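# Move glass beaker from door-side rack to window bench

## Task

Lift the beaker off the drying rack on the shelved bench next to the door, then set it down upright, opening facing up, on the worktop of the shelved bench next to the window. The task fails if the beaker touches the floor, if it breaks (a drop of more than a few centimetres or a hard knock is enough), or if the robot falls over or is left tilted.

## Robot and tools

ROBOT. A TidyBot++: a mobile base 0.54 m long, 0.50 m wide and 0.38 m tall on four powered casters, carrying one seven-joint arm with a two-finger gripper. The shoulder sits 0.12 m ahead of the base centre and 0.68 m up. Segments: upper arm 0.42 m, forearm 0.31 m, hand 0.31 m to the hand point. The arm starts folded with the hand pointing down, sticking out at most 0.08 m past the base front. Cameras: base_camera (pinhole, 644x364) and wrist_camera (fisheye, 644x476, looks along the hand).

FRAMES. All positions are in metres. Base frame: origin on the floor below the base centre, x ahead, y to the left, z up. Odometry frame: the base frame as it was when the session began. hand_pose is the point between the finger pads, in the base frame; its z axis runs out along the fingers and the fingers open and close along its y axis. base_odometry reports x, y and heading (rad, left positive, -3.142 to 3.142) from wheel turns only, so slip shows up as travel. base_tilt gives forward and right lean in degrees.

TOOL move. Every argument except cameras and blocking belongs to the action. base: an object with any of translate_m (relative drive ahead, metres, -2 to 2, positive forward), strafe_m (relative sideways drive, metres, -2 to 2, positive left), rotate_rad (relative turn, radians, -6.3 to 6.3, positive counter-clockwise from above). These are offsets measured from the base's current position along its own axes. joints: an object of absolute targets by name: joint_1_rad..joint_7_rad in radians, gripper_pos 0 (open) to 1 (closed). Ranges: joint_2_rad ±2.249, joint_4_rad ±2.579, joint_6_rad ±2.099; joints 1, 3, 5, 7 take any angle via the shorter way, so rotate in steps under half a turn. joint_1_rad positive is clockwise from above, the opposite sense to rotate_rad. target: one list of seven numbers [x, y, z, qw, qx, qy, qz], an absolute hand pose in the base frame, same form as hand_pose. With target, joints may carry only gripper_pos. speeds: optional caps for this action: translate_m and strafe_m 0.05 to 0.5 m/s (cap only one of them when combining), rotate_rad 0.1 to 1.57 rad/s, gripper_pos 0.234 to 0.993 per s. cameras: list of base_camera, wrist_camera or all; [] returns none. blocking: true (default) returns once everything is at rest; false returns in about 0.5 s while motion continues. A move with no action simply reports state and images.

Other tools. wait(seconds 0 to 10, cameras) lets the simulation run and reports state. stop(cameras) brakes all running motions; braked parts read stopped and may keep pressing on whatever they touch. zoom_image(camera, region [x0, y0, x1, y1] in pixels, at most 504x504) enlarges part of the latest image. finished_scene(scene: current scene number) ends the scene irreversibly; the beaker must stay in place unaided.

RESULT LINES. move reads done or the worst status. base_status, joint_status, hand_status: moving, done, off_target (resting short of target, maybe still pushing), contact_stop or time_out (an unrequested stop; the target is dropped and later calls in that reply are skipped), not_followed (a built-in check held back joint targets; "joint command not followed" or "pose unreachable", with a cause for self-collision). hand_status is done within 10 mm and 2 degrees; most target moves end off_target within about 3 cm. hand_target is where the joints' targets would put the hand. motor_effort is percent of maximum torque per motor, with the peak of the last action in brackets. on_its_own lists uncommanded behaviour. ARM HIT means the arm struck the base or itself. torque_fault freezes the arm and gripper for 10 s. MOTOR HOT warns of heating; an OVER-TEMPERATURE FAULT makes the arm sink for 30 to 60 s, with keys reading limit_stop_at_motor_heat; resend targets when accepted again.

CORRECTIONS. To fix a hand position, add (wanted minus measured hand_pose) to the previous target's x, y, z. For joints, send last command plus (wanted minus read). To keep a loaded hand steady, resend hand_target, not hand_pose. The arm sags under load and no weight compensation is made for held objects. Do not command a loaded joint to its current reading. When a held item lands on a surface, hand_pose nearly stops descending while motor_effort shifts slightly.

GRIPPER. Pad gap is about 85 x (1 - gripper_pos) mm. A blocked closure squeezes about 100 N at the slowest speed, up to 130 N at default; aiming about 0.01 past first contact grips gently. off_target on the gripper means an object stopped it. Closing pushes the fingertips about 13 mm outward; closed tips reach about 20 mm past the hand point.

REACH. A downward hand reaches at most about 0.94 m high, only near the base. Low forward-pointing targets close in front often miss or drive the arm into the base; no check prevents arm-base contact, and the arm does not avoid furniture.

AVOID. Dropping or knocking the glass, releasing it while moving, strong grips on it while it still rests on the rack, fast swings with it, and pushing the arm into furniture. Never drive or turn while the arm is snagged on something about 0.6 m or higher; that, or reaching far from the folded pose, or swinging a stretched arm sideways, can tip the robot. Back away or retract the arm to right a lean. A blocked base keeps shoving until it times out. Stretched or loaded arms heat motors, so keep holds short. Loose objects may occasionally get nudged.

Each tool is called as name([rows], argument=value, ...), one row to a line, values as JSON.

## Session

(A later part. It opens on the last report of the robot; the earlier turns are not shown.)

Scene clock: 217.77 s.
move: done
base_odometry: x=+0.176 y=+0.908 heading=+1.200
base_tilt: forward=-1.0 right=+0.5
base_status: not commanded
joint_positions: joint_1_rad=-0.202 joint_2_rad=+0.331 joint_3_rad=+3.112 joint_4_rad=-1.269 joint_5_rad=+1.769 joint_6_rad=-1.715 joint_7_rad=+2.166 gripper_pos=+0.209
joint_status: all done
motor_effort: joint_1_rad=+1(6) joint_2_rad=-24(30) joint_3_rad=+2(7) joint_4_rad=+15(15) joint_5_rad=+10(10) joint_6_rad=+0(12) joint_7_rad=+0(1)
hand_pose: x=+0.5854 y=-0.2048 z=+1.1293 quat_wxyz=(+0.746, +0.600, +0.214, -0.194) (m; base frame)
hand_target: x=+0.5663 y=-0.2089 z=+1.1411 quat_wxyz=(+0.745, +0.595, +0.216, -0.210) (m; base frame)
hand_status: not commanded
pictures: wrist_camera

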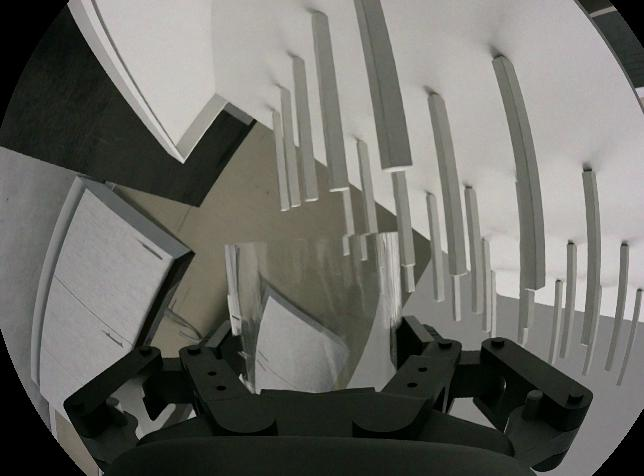

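move(base={"translate_m": -0.06}, speeds={"translate_m": 0.1}, cameras=["wrist_camera"])

move(base={"translate_m": -0.35}, speeds={"translate_m": 0.3}, cameras=["wrist_camera"])

Scene clock: 224.87 s.
move: done
base_odometry: x=+0.154 y=+0.852 heading=+1.200
base_tilt: forward=-1.0 right=+0.5
base_status: done
joint_positions: joint_1_rad=-0.202 joint_2_rad=+0.324 joint_3_rad=+3.112 joint_4_rad=-1.270 joint_5_rad=+1.769 joint_6_rad=-1.715 joint_7_rad=+2.166 gripper_pos=+0.209
joint_status: not commanded
motor_effort: joint_1_rad=+0(2) joint_2_rad=-24(29) joint_3_rad=+2(3) joint_4_rad=+15(16) joint_5_rad=+10(11) joint_6_rad=+0(1) joint_7_rad=+0(1)
hand_pose: x=+0.5822 y=-0.2054 z=+1.1322 quat_wxyz=(+0.747, +0.601, +0.212, -0.192) (m; base frame)
hand_target: x=+0.5663 y=-0.2089 z=+1.1411 quat_wxyz=(+0.745, +0.595, +0.216, -0.210) (m; base frame)
hand_status: not commanded
pictures: wrist_camera

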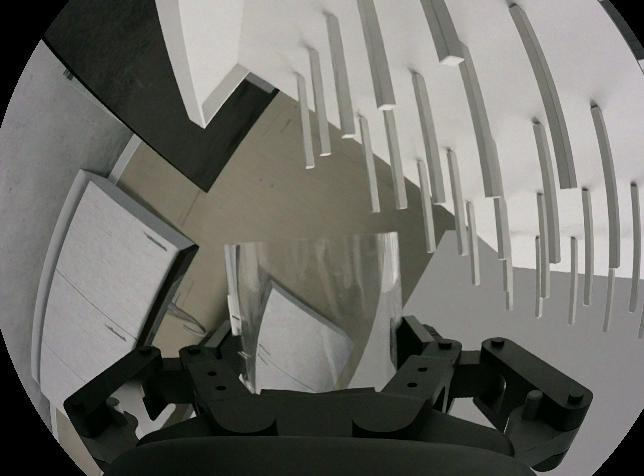

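Scene clock: 226.97 s.
move: done
base_odometry: x=+0.027 y=+0.525 heading=+1.200
base_tilt: forward=-1.0 right=+0.5
base_status: done
joint_positions: joint_1_rad=-0.202 joint_2_rad=+0.319 joint_3_rad=+3.112 joint_4_rad=-1.270 joint_5_rad=+1.769 joint_6_rad=-1.715 joint_7_rad=+2.166 gripper_pos=+0.209
joint_status: not commanded
motor_effort: joint_1_rad=+0(1) joint_2_rad=-24(27) joint_3_rad=+2(3) joint_4_rad=+15(15) joint_5_rad=+10(11) joint_6_rad=+0(1) joint_7_rad=+0(1)
hand_pose: x=+0.5800 y=-0.2059 z=+1.1342 quat_wxyz=(+0.747, +0.602, +0.210, -0.190) (m; base frame)
hand_target: x=+0.5663 y=-0.2089 z=+1.1411 quat_wxyz=(+0.745, +0.595, +0.216, -0.210) (m; base frame)
hand_status: not commanded
pictures: wrist_camera

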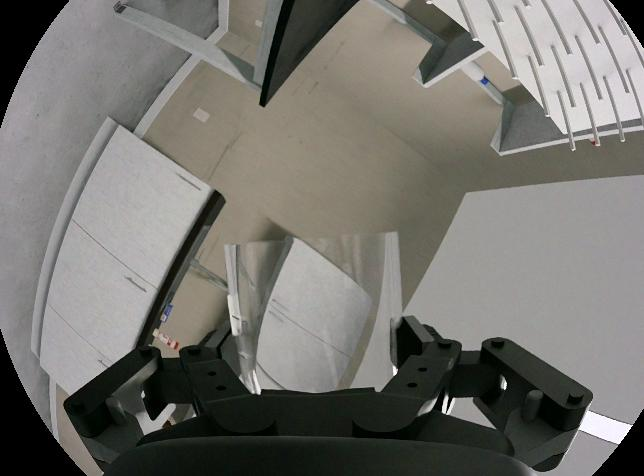

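move(base={"rotate_rad": -3.14}, speeds={"rotate_rad": 1.2}, joints={"joint_1_rad": 0.011, "joint_2_rad": -0.349, "joint_3_rad": 3.145, "joint_4_rad": -2.145, "joint_5_rad": -0.05, "joint_6_rad": 0.287, "joint_7_rad": 1.475})

Scene clock: 260.83 s.
move: done
base_odometry: x=+0.027 y=+0.525 heading=-1.939
base_tilt: forward=-1.0 right=+0.5
base_status: done
joint_positions: joint_1_rad=+0.005 joint_2_rad=-0.314 joint_3_rad=+3.130 joint_4_rad=-2.115 joint_5_rad=-0.005 joint_6_rad=+0.217 joint_7_rad=+1.523 gripper_pos=+0.209
joint_status: all done
motor_effort: joint_1_rad=+0(5) joint_2_rad=-9(25) joint_3_rad=+0(5) joint_4_rad=+20(21) joint_5_rad=+0(10) joint_6_rad=+10(11) joint_7_rad=-1(1)
hand_pose: x=+0.6062 y=+0.0051 z=+1.0064 quat_wxyz=(-0.019, +0.711, -0.016, +0.702) (m; base frame)
hand_target: x=+0.5922 y=-0.0102 z=+1.0261 quat_wxyz=(-0.043, +0.682, -0.060, +0.727) (m; base frame)
hand_status: not commanded
pictures: base_camera, wrist_camera

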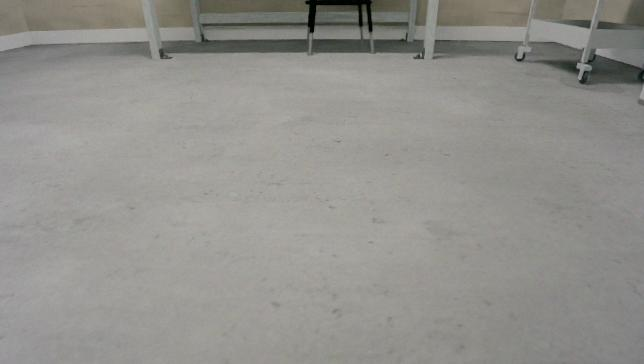

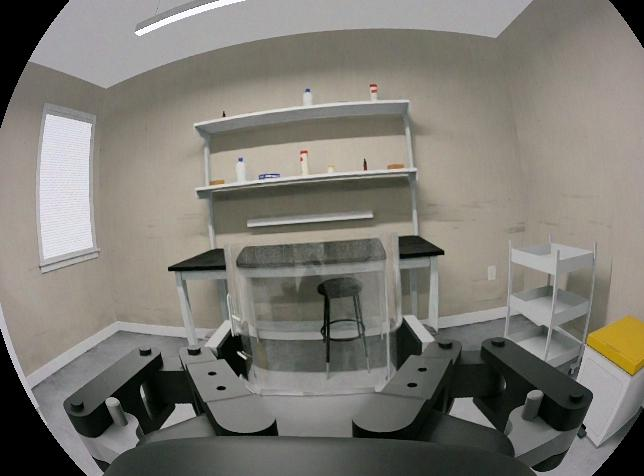

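move(base={"translate_m": 1.35})

zoom_image(camera="wrist_camera", region=[200, 200, 440, 420])

Scene clock: 275.23 s.
move: done
base_odometry: x=-0.459 y=-0.734 heading=-1.940
base_tilt: forward=-1.0 right=+0.5
base_status: done
joint_positions: joint_1_rad=+0.005 joint_2_rad=-0.327 joint_3_rad=+3.131 joint_4_rad=-2.117 joint_5_rad=-0.005 joint_6_rad=+0.221 joint_7_rad=+1.522 gripper_pos=+0.209
joint_status: not commanded
motor_effort: joint_1_rad=+0(1) joint_2_rad=-9(11) joint_3_rad=+1(2) joint_4_rad=+21(21) joint_5_rad=+0(1) joint_6_rad=+10(11) joint_7_rad=+0(1)
hand_pose: x=+0.6019 y=+0.0050 z=+1.0121 quat_wxyz=(-0.019, +0.706, -0.016, +0.707) (m; base frame)
hand_target: x=+0.5922 y=-0.0102 z=+1.0261 quat_wxyz=(-0.043, +0.682, -0.060, +0.727) (m; base frame)
hand_status: not commanded
pictures: base_camera, wrist_camera

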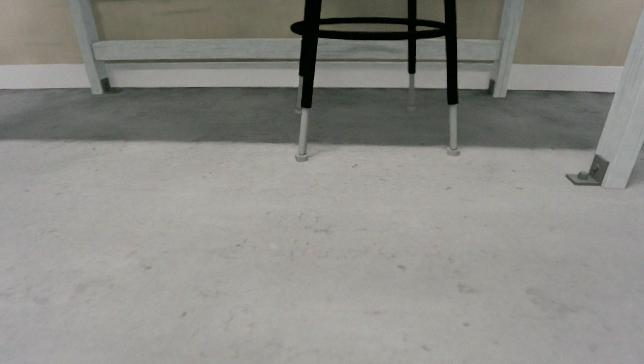

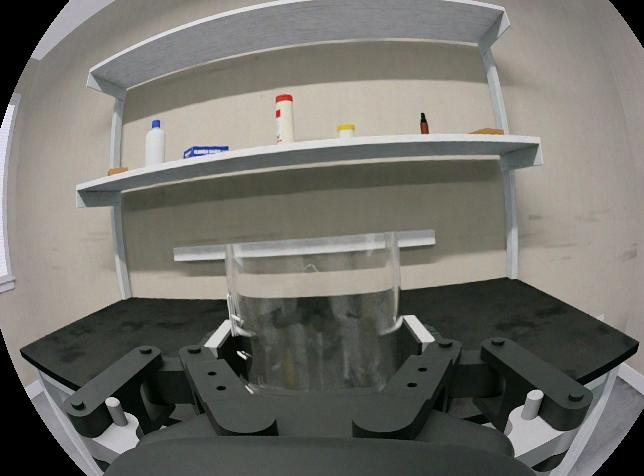

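Scaled by 2.100.

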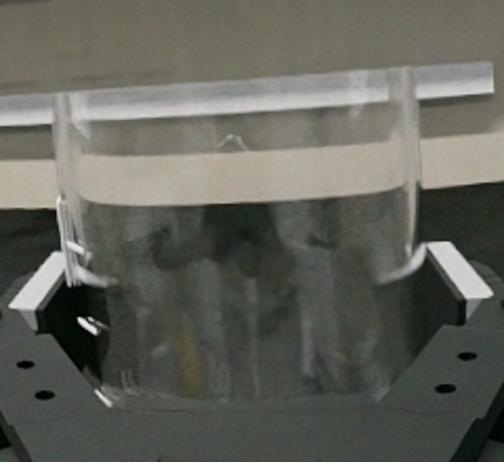

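move(base={"translate_m": 0.19}, speeds={"translate_m": 0.25}, joints={"joint_2_rad": 0.151, "joint_4_rad": -2.2555, "joint_6_rad": 0.812})

zoom_image(camera="wrist_camera", region=[200, 200, 440, 420])

Scene clock: 291.90 s.
move: done
base_odometry: x=-0.528 y=-0.911 heading=-1.941
base_tilt: forward=-1.0 right=+0.5
base_status: done
joint_positions: joint_1_rad=+0.005 joint_2_rad=+0.122 joint_3_rad=+3.131 joint_4_rad=-2.228 joint_5_rad=-0.005 joint_6_rad=+0.741 joint_7_rad=+1.522 gripper_pos=+0.209
joint_status: all done
motor_effort: joint_1_rad=+0(2) joint_2_rad=-19(22) joint_3_rad=+1(2) joint_4_rad=+16(22) joint_5_rad=+0(1) joint_6_rad=+10(12) joint_7_rad=+0(1)
hand_pose: x=+0.7047 y=+0.0038 z=+0.8665 quat_wxyz=(-0.020, +0.720, -0.018, +0.693) (m; base frame)
hand_target: x=+0.7040 y=-0.0182 z=+0.8570 quat_wxyz=(-0.027, +0.713, -0.064, +0.698) (m; base frame)
hand_status: not commanded
pictures: base_camera, wrist_camera

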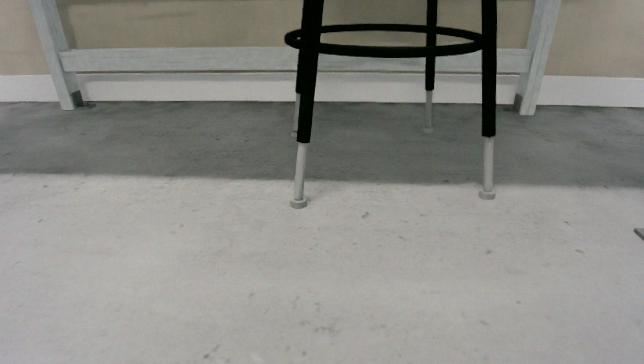

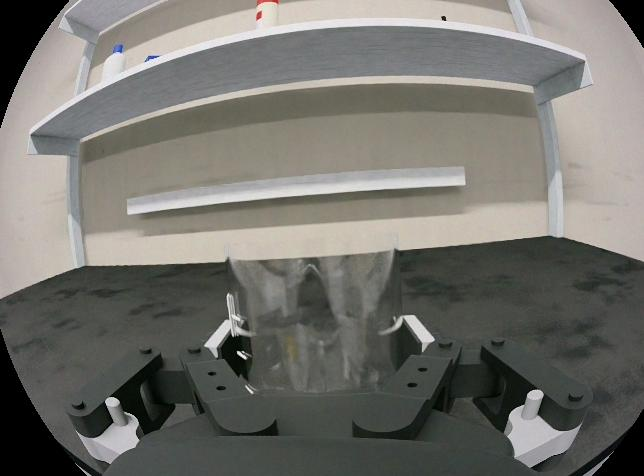

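Scaled by 2.100.

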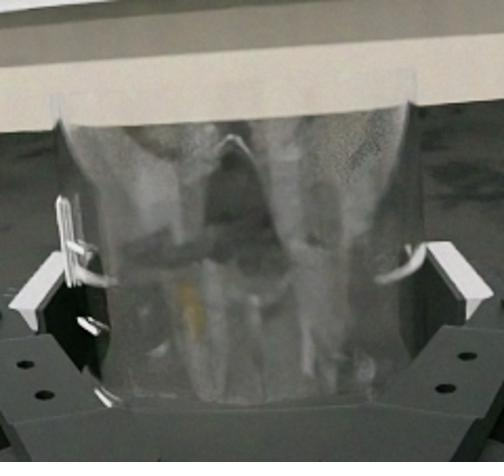

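move(joints={"joint_2_rad": 0.258, "joint_4_rad": -2.3395, "joint_6_rad": 1.027}, cameras=["wrist_camera"])

zoom_image(camera="wrist_camera", region=[200, 200, 440, 420])

Scene clock: 307.70 s.
move: done
base_odometry: x=-0.528 y=-0.911 heading=-1.941
base_tilt: forward=-1.0 right=+0.5
base_status: not commanded
joint_positions: joint_1_rad=+0.005 joint_2_rad=+0.229 joint_3_rad=+3.131 joint_4_rad=-2.319 joint_5_rad=-0.005 joint_6_rad=+0.956 joint_7_rad=+1.522 gripper_pos=+0.209
joint_status: all done
motor_effort: joint_1_rad=+0(1) joint_2_rad=-20(22) joint_3_rad=+1(1) joint_4_rad=+14(17) joint_5_rad=+0(1) joint_6_rad=+10(12) joint_7_rad=+0(1)
hand_pose: x=+0.7016 y=+0.0033 z=+0.8246 quat_wxyz=(-0.020, +0.714, -0.019, +0.699) (m; base frame)
hand_target: x=+0.6999 y=-0.0201 z=+0.8196 quat_wxyz=(-0.023, +0.704, -0.063, +0.707) (m; base frame)
hand_status: not commanded
pictures: wrist_camera

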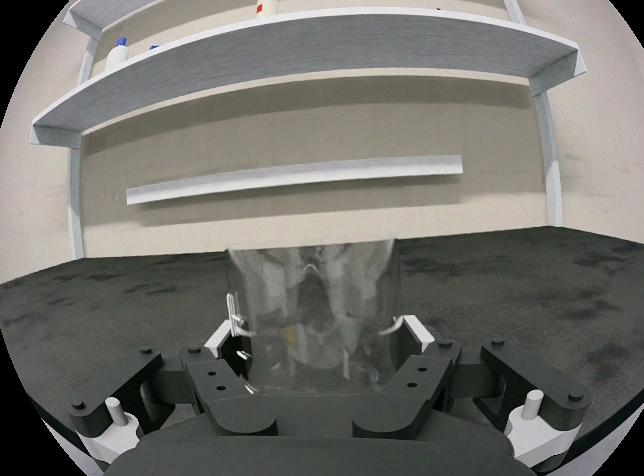

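Scaled by 2.100.

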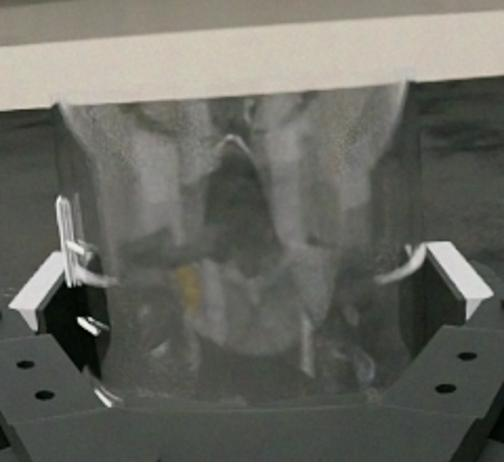

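zoom_image(camera="wrist_camera", region=[0, 340, 130, 476])

zoom_image(camera="wrist_camera", region=[510, 340, 644, 476])

Scaled by 3.706.

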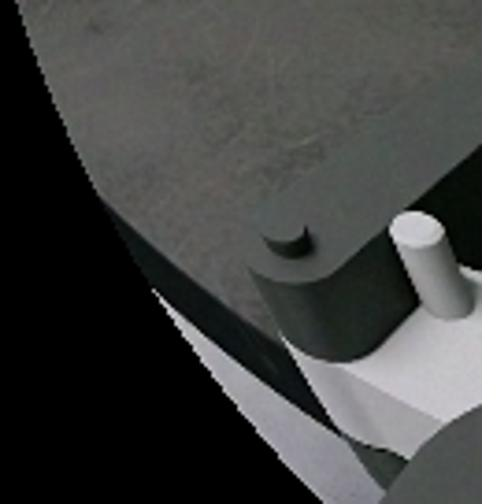

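Scaled by 3.706.

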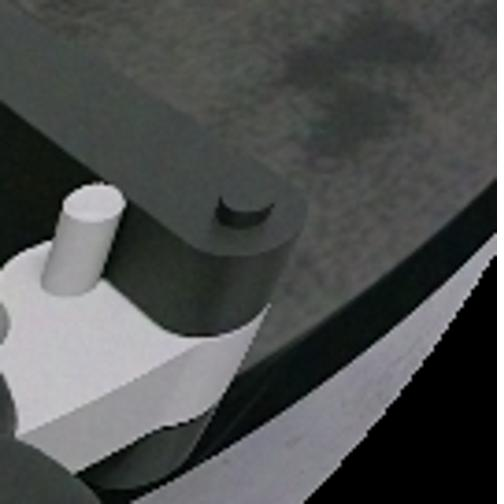

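move(joints={"joint_2_rad": 0.2725, "joint_4_rad": -2.3465, "joint_6_rad": 1.048}, cameras=[])

move(joints={"joint_2_rad": 0.287, "joint_4_rad": -2.3535, "joint_6_rad": 1.069}, cameras=["wrist_camera"])

Scene clock: 332.67 s.
move: done
base_odometry: x=-0.528 y=-0.911 heading=-1.941
base_tilt: forward=-1.0 right=+0.5
base_status: not commanded
joint_positions: joint_1_rad=+0.005 joint_2_rad=+0.237 joint_3_rad=+3.131 joint_4_rad=-2.323 joint_5_rad=-0.005 joint_6_rad=+0.982 joint_7_rad=+1.522 gripper_pos=+0.209
joint_status: all done
motor_effort: joint_1_rad=+0(1) joint_2_rad=-20(21) joint_3_rad=+0(1) joint_4_rad=+14(15) joint_5_rad=+0(0) joint_6_rad=+10(11) joint_7_rad=+0(1)
hand_pose: x=+0.7016 y=+0.0032 z=+0.8255 quat_wxyz=(-0.020, +0.710, -0.019, +0.704) (m; base frame)
hand_target: x=+0.7000 y=-0.0203 z=+0.8144 quat_wxyz=(-0.022, +0.705, -0.063, +0.707) (m; base frame)
hand_status: not commanded
pictures: none
No camera images: "cameras" was empty.

Scene clock: 333.23 s.
move: done
base_odometry: x=-0.528 y=-0.911 heading=-1.941
base_tilt: forward=-1.0 right=+0.5
base_status: not commanded
joint_positions: joint_1_rad=+0.005 joint_2_rad=+0.249 joint_3_rad=+3.131 joint_4_rad=-2.330 joint_5_rad=-0.005 joint_6_rad=+1.005 joint_7_rad=+1.522 gripper_pos=+0.209
joint_status: all done
motor_effort: joint_1_rad=+0(1) joint_2_rad=-20(21) joint_3_rad=-1(1) joint_4_rad=+14(14) joint_5_rad=+0(1) joint_6_rad=+11(11) joint_7_rad=+0(0)
hand_pose: x=+0.7017 y=+0.0032 z=+0.8226 quat_wxyz=(-0.020, +0.708, -0.019, +0.706) (m; base frame)
hand_target: x=+0.6999 y=-0.0204 z=+0.8093 quat_wxyz=(-0.021, +0.705, -0.063, +0.706) (m; base frame)
hand_status: not commanded
pictures: wrist_camera

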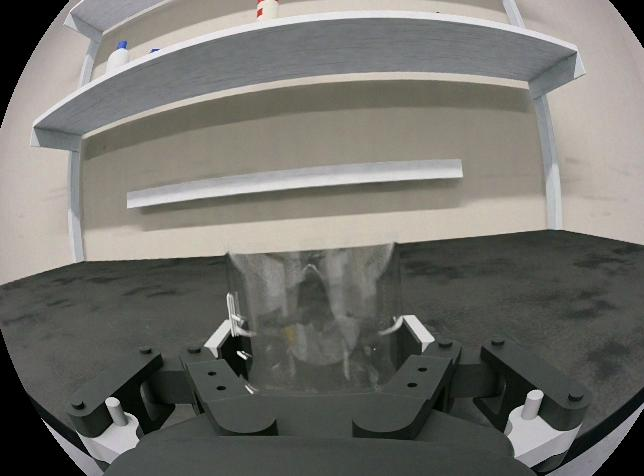

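move(joints={"joint_2_rad": 0.3015, "joint_4_rad": -2.3605, "joint_6_rad": 1.082}, cameras=[])

move(joints={"joint_2_rad": 0.316, "joint_4_rad": -2.3675, "joint_6_rad": 1.1}, cameras=["wrist_camera"])

Scene clock: 338.70 s.
move: done
base_odometry: x=-0.528 y=-0.911 heading=-1.941
base_tilt: forward=-1.0 right=+0.5
base_status: not commanded
joint_positions: joint_1_rad=+0.005 joint_2_rad=+0.261 joint_3_rad=+3.131 joint_4_rad=-2.336 joint_5_rad=-0.005 joint_6_rad=+1.020 joint_7_rad=+1.522 gripper_pos=+0.209
joint_status: all done
motor_effort: joint_1_rad=+0(1) joint_2_rad=-20(21) joint_3_rad=+0(1) joint_4_rad=+13(14) joint_5_rad=+0(0) joint_6_rad=+10(11) joint_7_rad=+0(0)
hand_pose: x=+0.7017 y=+0.0031 z=+0.8176 quat_wxyz=(-0.020, +0.709, -0.019, +0.705) (m; base frame)
hand_target: x=+0.6998 y=-0.0205 z=+0.8017 quat_wxyz=(-0.021, +0.708, -0.063, +0.703) (m; base frame)
hand_status: not commanded
pictures: none
No camera images: "cameras" was empty.

Scene clock: 339.23 s.
move: done
base_odometry: x=-0.528 y=-0.911 heading=-1.941
base_tilt: forward=-1.0 right=+0.5
base_status: not commanded
joint_positions: joint_1_rad=+0.005 joint_2_rad=+0.271 joint_3_rad=+3.131 joint_4_rad=-2.340 joint_5_rad=-0.005 joint_6_rad=+1.044 joint_7_rad=+1.522 gripper_pos=+0.209
joint_status: all done
motor_effort: joint_1_rad=+0(1) joint_2_rad=-20(21) joint_3_rad=+1(1) joint_4_rad=+13(14) joint_5_rad=+0(0) joint_6_rad=+9(11) joint_7_rad=+0(1)
hand_pose: x=+0.7020 y=+0.0031 z=+0.8172 quat_wxyz=(-0.020, +0.706, -0.019, +0.708) (m; base frame)
hand_target: x=+0.6996 y=-0.0207 z=+0.7957 quat_wxyz=(-0.020, +0.709, -0.062, +0.702) (m; base frame)
hand_status: not commanded
pictures: wrist_camera

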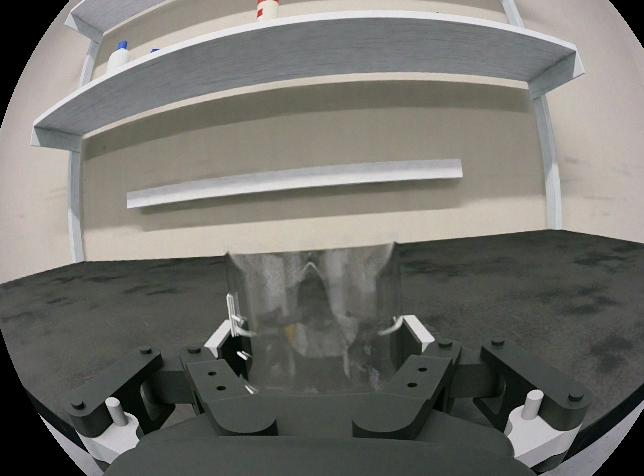

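move(joints={"joint_2_rad": 0.3305, "joint_4_rad": -2.3745, "joint_6_rad": 1.1}, cameras=["wrist_camera"])

zoom_image(camera="wrist_camera", region=[200, 200, 440, 420])

Scene clock: 346.57 s.
move: done
base_odometry: x=-0.528 y=-0.911 heading=-1.941
base_tilt: forward=-1.0 right=+0.5
base_status: not commanded
joint_positions: joint_1_rad=+0.005 joint_2_rad=+0.276 joint_3_rad=+3.131 joint_4_rad=-2.341 joint_5_rad=-0.005 joint_6_rad=+1.053 joint_7_rad=+1.522 gripper_pos=+0.209
joint_status: all done
motor_effort: joint_1_rad=+1(2) joint_2_rad=-18(20) joint_3_rad=+0(1) joint_4_rad=+12(14) joint_5_rad=+0(0) joint_6_rad=+8(10) joint_7_rad=+0(1)
hand_pose: x=+0.7025 y=+0.0031 z=+0.8168 quat_wxyz=(-0.020, +0.704, -0.019, +0.709) (m; base frame)
hand_target: x=+0.6991 y=-0.0206 z=+0.7842 quat_wxyz=(-0.020, +0.716, -0.063, +0.694) (m; base frame)
hand_status: not commanded
pictures: wrist_camera

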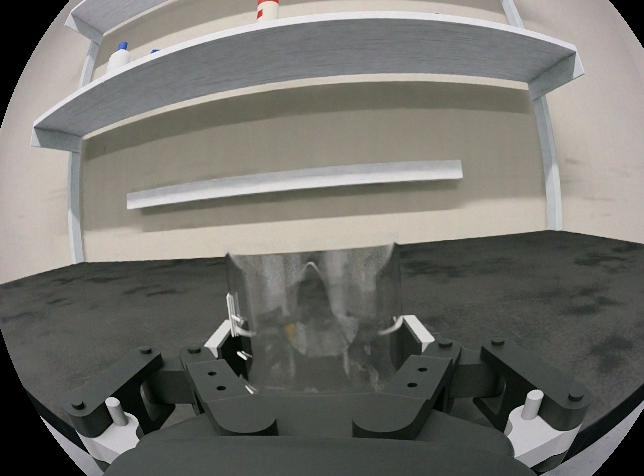

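Scaled by 2.100.

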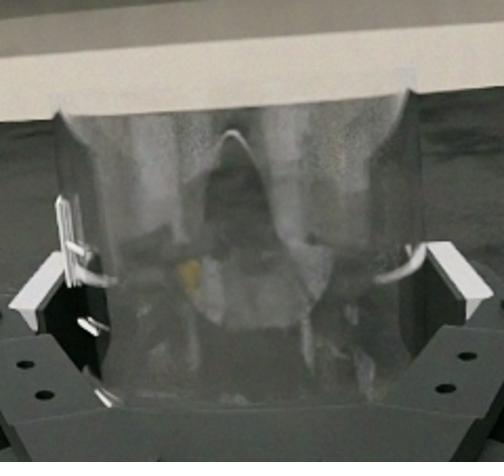

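move(joints={"joint_2_rad": 0.316, "joint_4_rad": -2.3675, "joint_6_rad": 1.095}, cameras=[])

move(joints={"gripper_pos": 0.12}, speeds={"gripper_pos": 0.234}, cameras=["wrist_camera"])

zoom_image(camera="wrist_camera", region=[200, 200, 440, 420])

Scene clock: 353.40 s.
move: done
base_odometry: x=-0.528 y=-0.911 heading=-1.941
base_tilt: forward=-1.0 right=+0.5
base_status: not commanded
joint_positions: joint_1_rad=+0.005 joint_2_rad=+0.276 joint_3_rad=+3.131 joint_4_rad=-2.341 joint_5_rad=-0.005 joint_6_rad=+1.053 joint_7_rad=+1.522 gripper_pos=+0.209
joint_status: all done
motor_effort: joint_1_rad=+1(1) joint_2_rad=-18(19) joint_3_rad=+0(1) joint_4_rad=+11(12) joint_5_rad=+0(0) joint_6_rad=+8(8) joint_7_rad=+0(0)
hand_pose: x=+0.7025 y=+0.0031 z=+0.8168 quat_wxyz=(-0.020, +0.704, -0.019, +0.709) (m; base frame)
hand_target: x=+0.6995 y=-0.0206 z=+0.7941 quat_wxyz=(-0.020, +0.711, -0.063, +0.700) (m; base frame)
hand_status: not commanded
pictures: none
No camera images: "cameras" was empty.

Scene clock: 354.20 s.
move: done
base_odometry: x=-0.528 y=-0.911 heading=-1.941
base_tilt: forward=-1.0 right=+0.5
base_status: not commanded
joint_positions: joint_1_rad=+0.005 joint_2_rad=+0.278 joint_3_rad=+3.131 joint_4_rad=-2.343 joint_5_rad=-0.006 joint_6_rad=+1.053 joint_7_rad=+1.522 gripper_pos=+0.120
joint_status: all done
motor_effort: joint_1_rad=+0(1) joint_2_rad=-20(20) joint_3_rad=+0(2) joint_4_rad=+12(13) joint_5_rad=+0(0) joint_6_rad=+9(10) joint_7_rad=-1(1)
hand_pose: x=+0.7020 y=+0.0030 z=+0.8144 quat_wxyz=(-0.020, +0.706, -0.019, +0.708) (m; base frame)
hand_target: x=+0.6995 y=-0.0206 z=+0.7941 quat_wxyz=(-0.020, +0.711, -0.063, +0.700) (m; base frame)
hand_status: not commanded
pictures: wrist_camera

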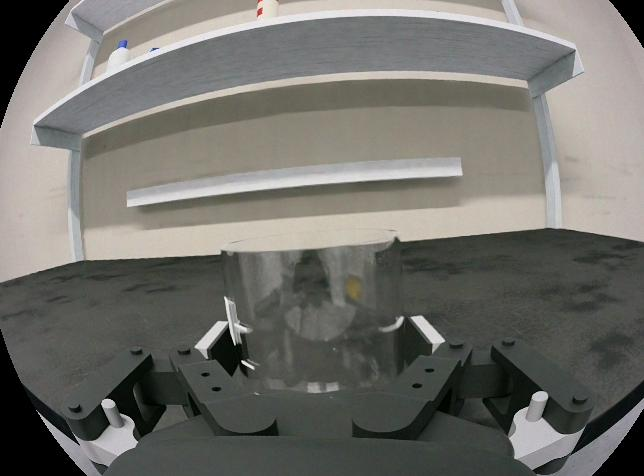

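Scaled by 2.100.

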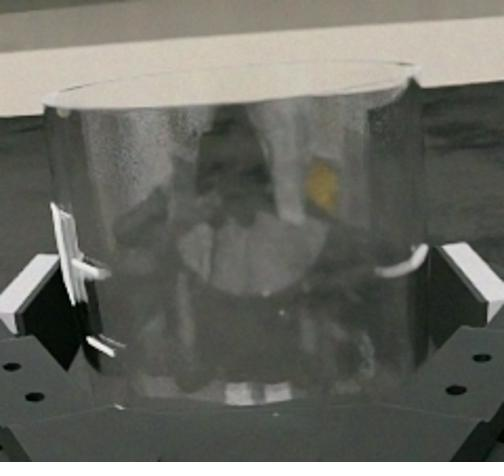

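move(joints={"gripper_pos": 0.0}, speeds={"gripper_pos": 0.3}, cameras=["wrist_camera"])

zoom_image(camera="wrist_camera", region=[200, 200, 440, 420])

Scene clock: 357.70 s.
move: done
base_odometry: x=-0.528 y=-0.911 heading=-1.941
base_tilt: forward=-1.0 right=+0.5
base_status: not commanded
joint_positions: joint_1_rad=+0.005 joint_2_rad=+0.278 joint_3_rad=+3.131 joint_4_rad=-2.343 joint_5_rad=-0.006 joint_6_rad=+1.053 joint_7_rad=+1.522 gripper_pos=+0.000
joint_status: all done
motor_effort: joint_1_rad=+1(1) joint_2_rad=-20(20) joint_3_rad=+0(1) joint_4_rad=+13(13) joint_5_rad=+0(0) joint_6_rad=+9(10) joint_7_rad=+0(1)
hand_pose: x=+0.7020 y=+0.0030 z=+0.8144 quat_wxyz=(-0.020, +0.706, -0.019, +0.708) (m; base frame)
hand_target: x=+0.6995 y=-0.0206 z=+0.7941 quat_wxyz=(-0.020, +0.711, -0.063, +0.700) (m; base frame)
hand_status: not commanded
pictures: wrist_camera

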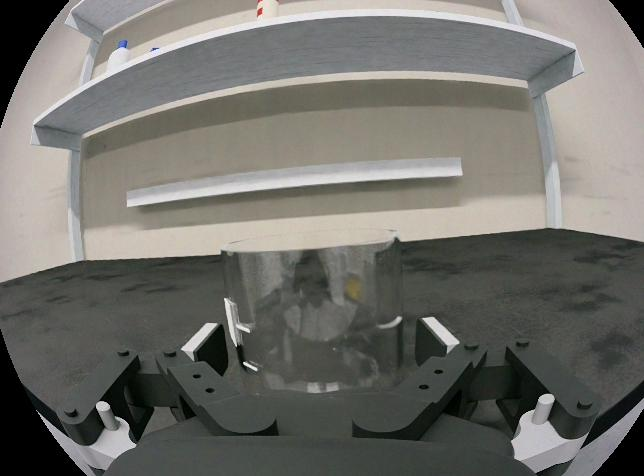

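Scaled by 2.100.

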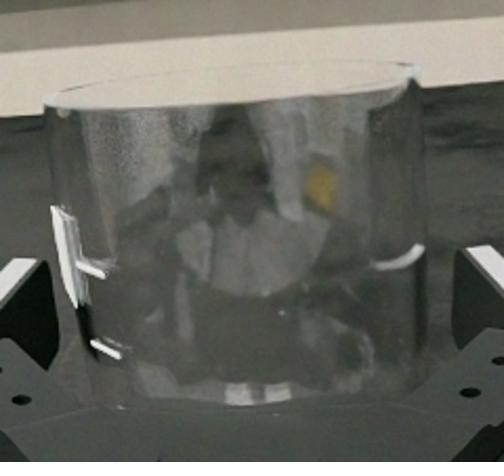

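move(base={"translate_m": -0.08}, speeds={"translate_m": 0.08}, cameras=["wrist_camera"])

move(base={"translate_m": -0.25}, speeds={"translate_m": 0.25})

zoom_image(camera="wrist_camera", region=[220, 150, 420, 330])

Scene clock: 362.50 s.
move: done
base_odometry: x=-0.499 y=-0.837 heading=-1.941
base_tilt: forward=-1.0 right=+0.5
base_status: done
joint_positions: joint_1_rad=+0.005 joint_2_rad=+0.281 joint_3_rad=+3.131 joint_4_rad=-2.345 joint_5_rad=-0.006 joint_6_rad=+1.053 joint_7_rad=+1.522 gripper_pos=+0.000
joint_status: not commanded
motor_effort: joint_1_rad=+0(2) joint_2_rad=-20(21) joint_3_rad=+0(1) joint_4_rad=+12(13) joint_5_rad=+0(1) joint_6_rad=+9(10) joint_7_rad=-1(1)
hand_pose: x=+0.7017 y=+0.0028 z=+0.8123 quat_wxyz=(-0.020, +0.707, -0.019, +0.706) (m; base frame)
hand_target: x=+0.6995 y=-0.0206 z=+0.7941 quat_wxyz=(-0.020, +0.711, -0.063, +0.700) (m; base frame)
hand_status: not commanded
pictures: wrist_camera

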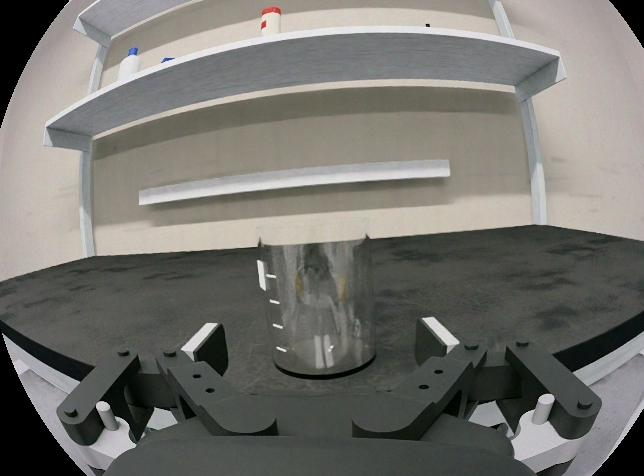

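Scene clock: 364.33 s.
move: done
base_odometry: x=-0.409 y=-0.604 heading=-1.942
base_tilt: forward=-1.0 right=+0.5
base_status: done
joint_positions: joint_1_rad=+0.005 joint_2_rad=+0.283 joint_3_rad=+3.131 joint_4_rad=-2.346 joint_5_rad=-0.007 joint_6_rad=+1.053 joint_7_rad=+1.522 gripper_pos=+0.000
joint_status: not commanded
motor_effort: joint_1_rad=+1(2) joint_2_rad=-20(22) joint_3_rad=+0(1) joint_4_rad=+12(13) joint_5_rad=+0(1) joint_6_rad=+9(10) joint_7_rad=+0(1)
hand_pose: x=+0.7017 y=+0.0025 z=+0.8106 quat_wxyz=(-0.019, +0.708, -0.020, +0.705) (m; base frame)
hand_target: x=+0.6995 y=-0.0206 z=+0.7941 quat_wxyz=(-0.020, +0.711, -0.063, +0.700) (m; base frame)
hand_status: not commanded
pictures: base_camera, wrist_camera

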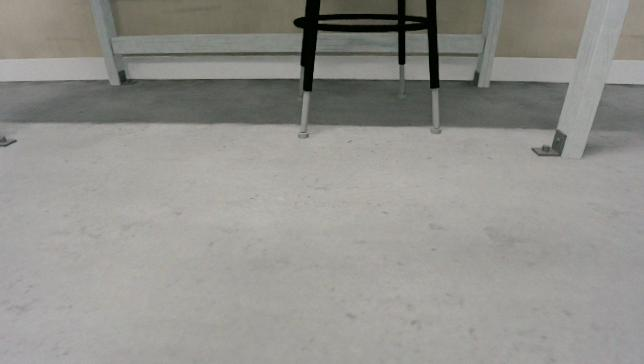

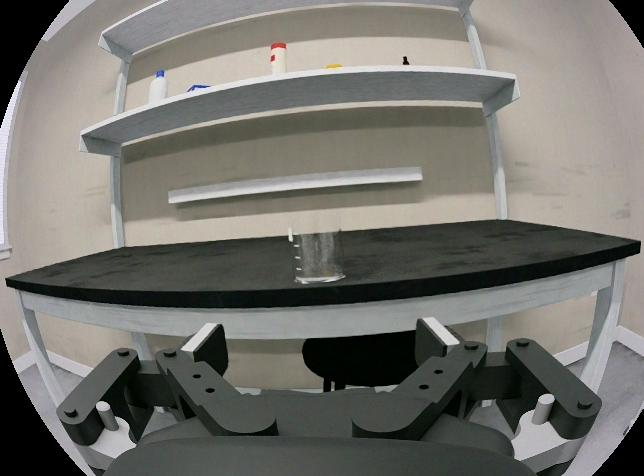

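Scaled by 2.520.

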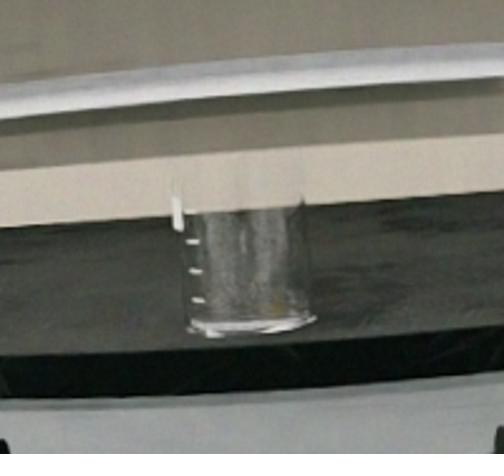

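finished_scene(scene=2)

The scene is finished: the task was done.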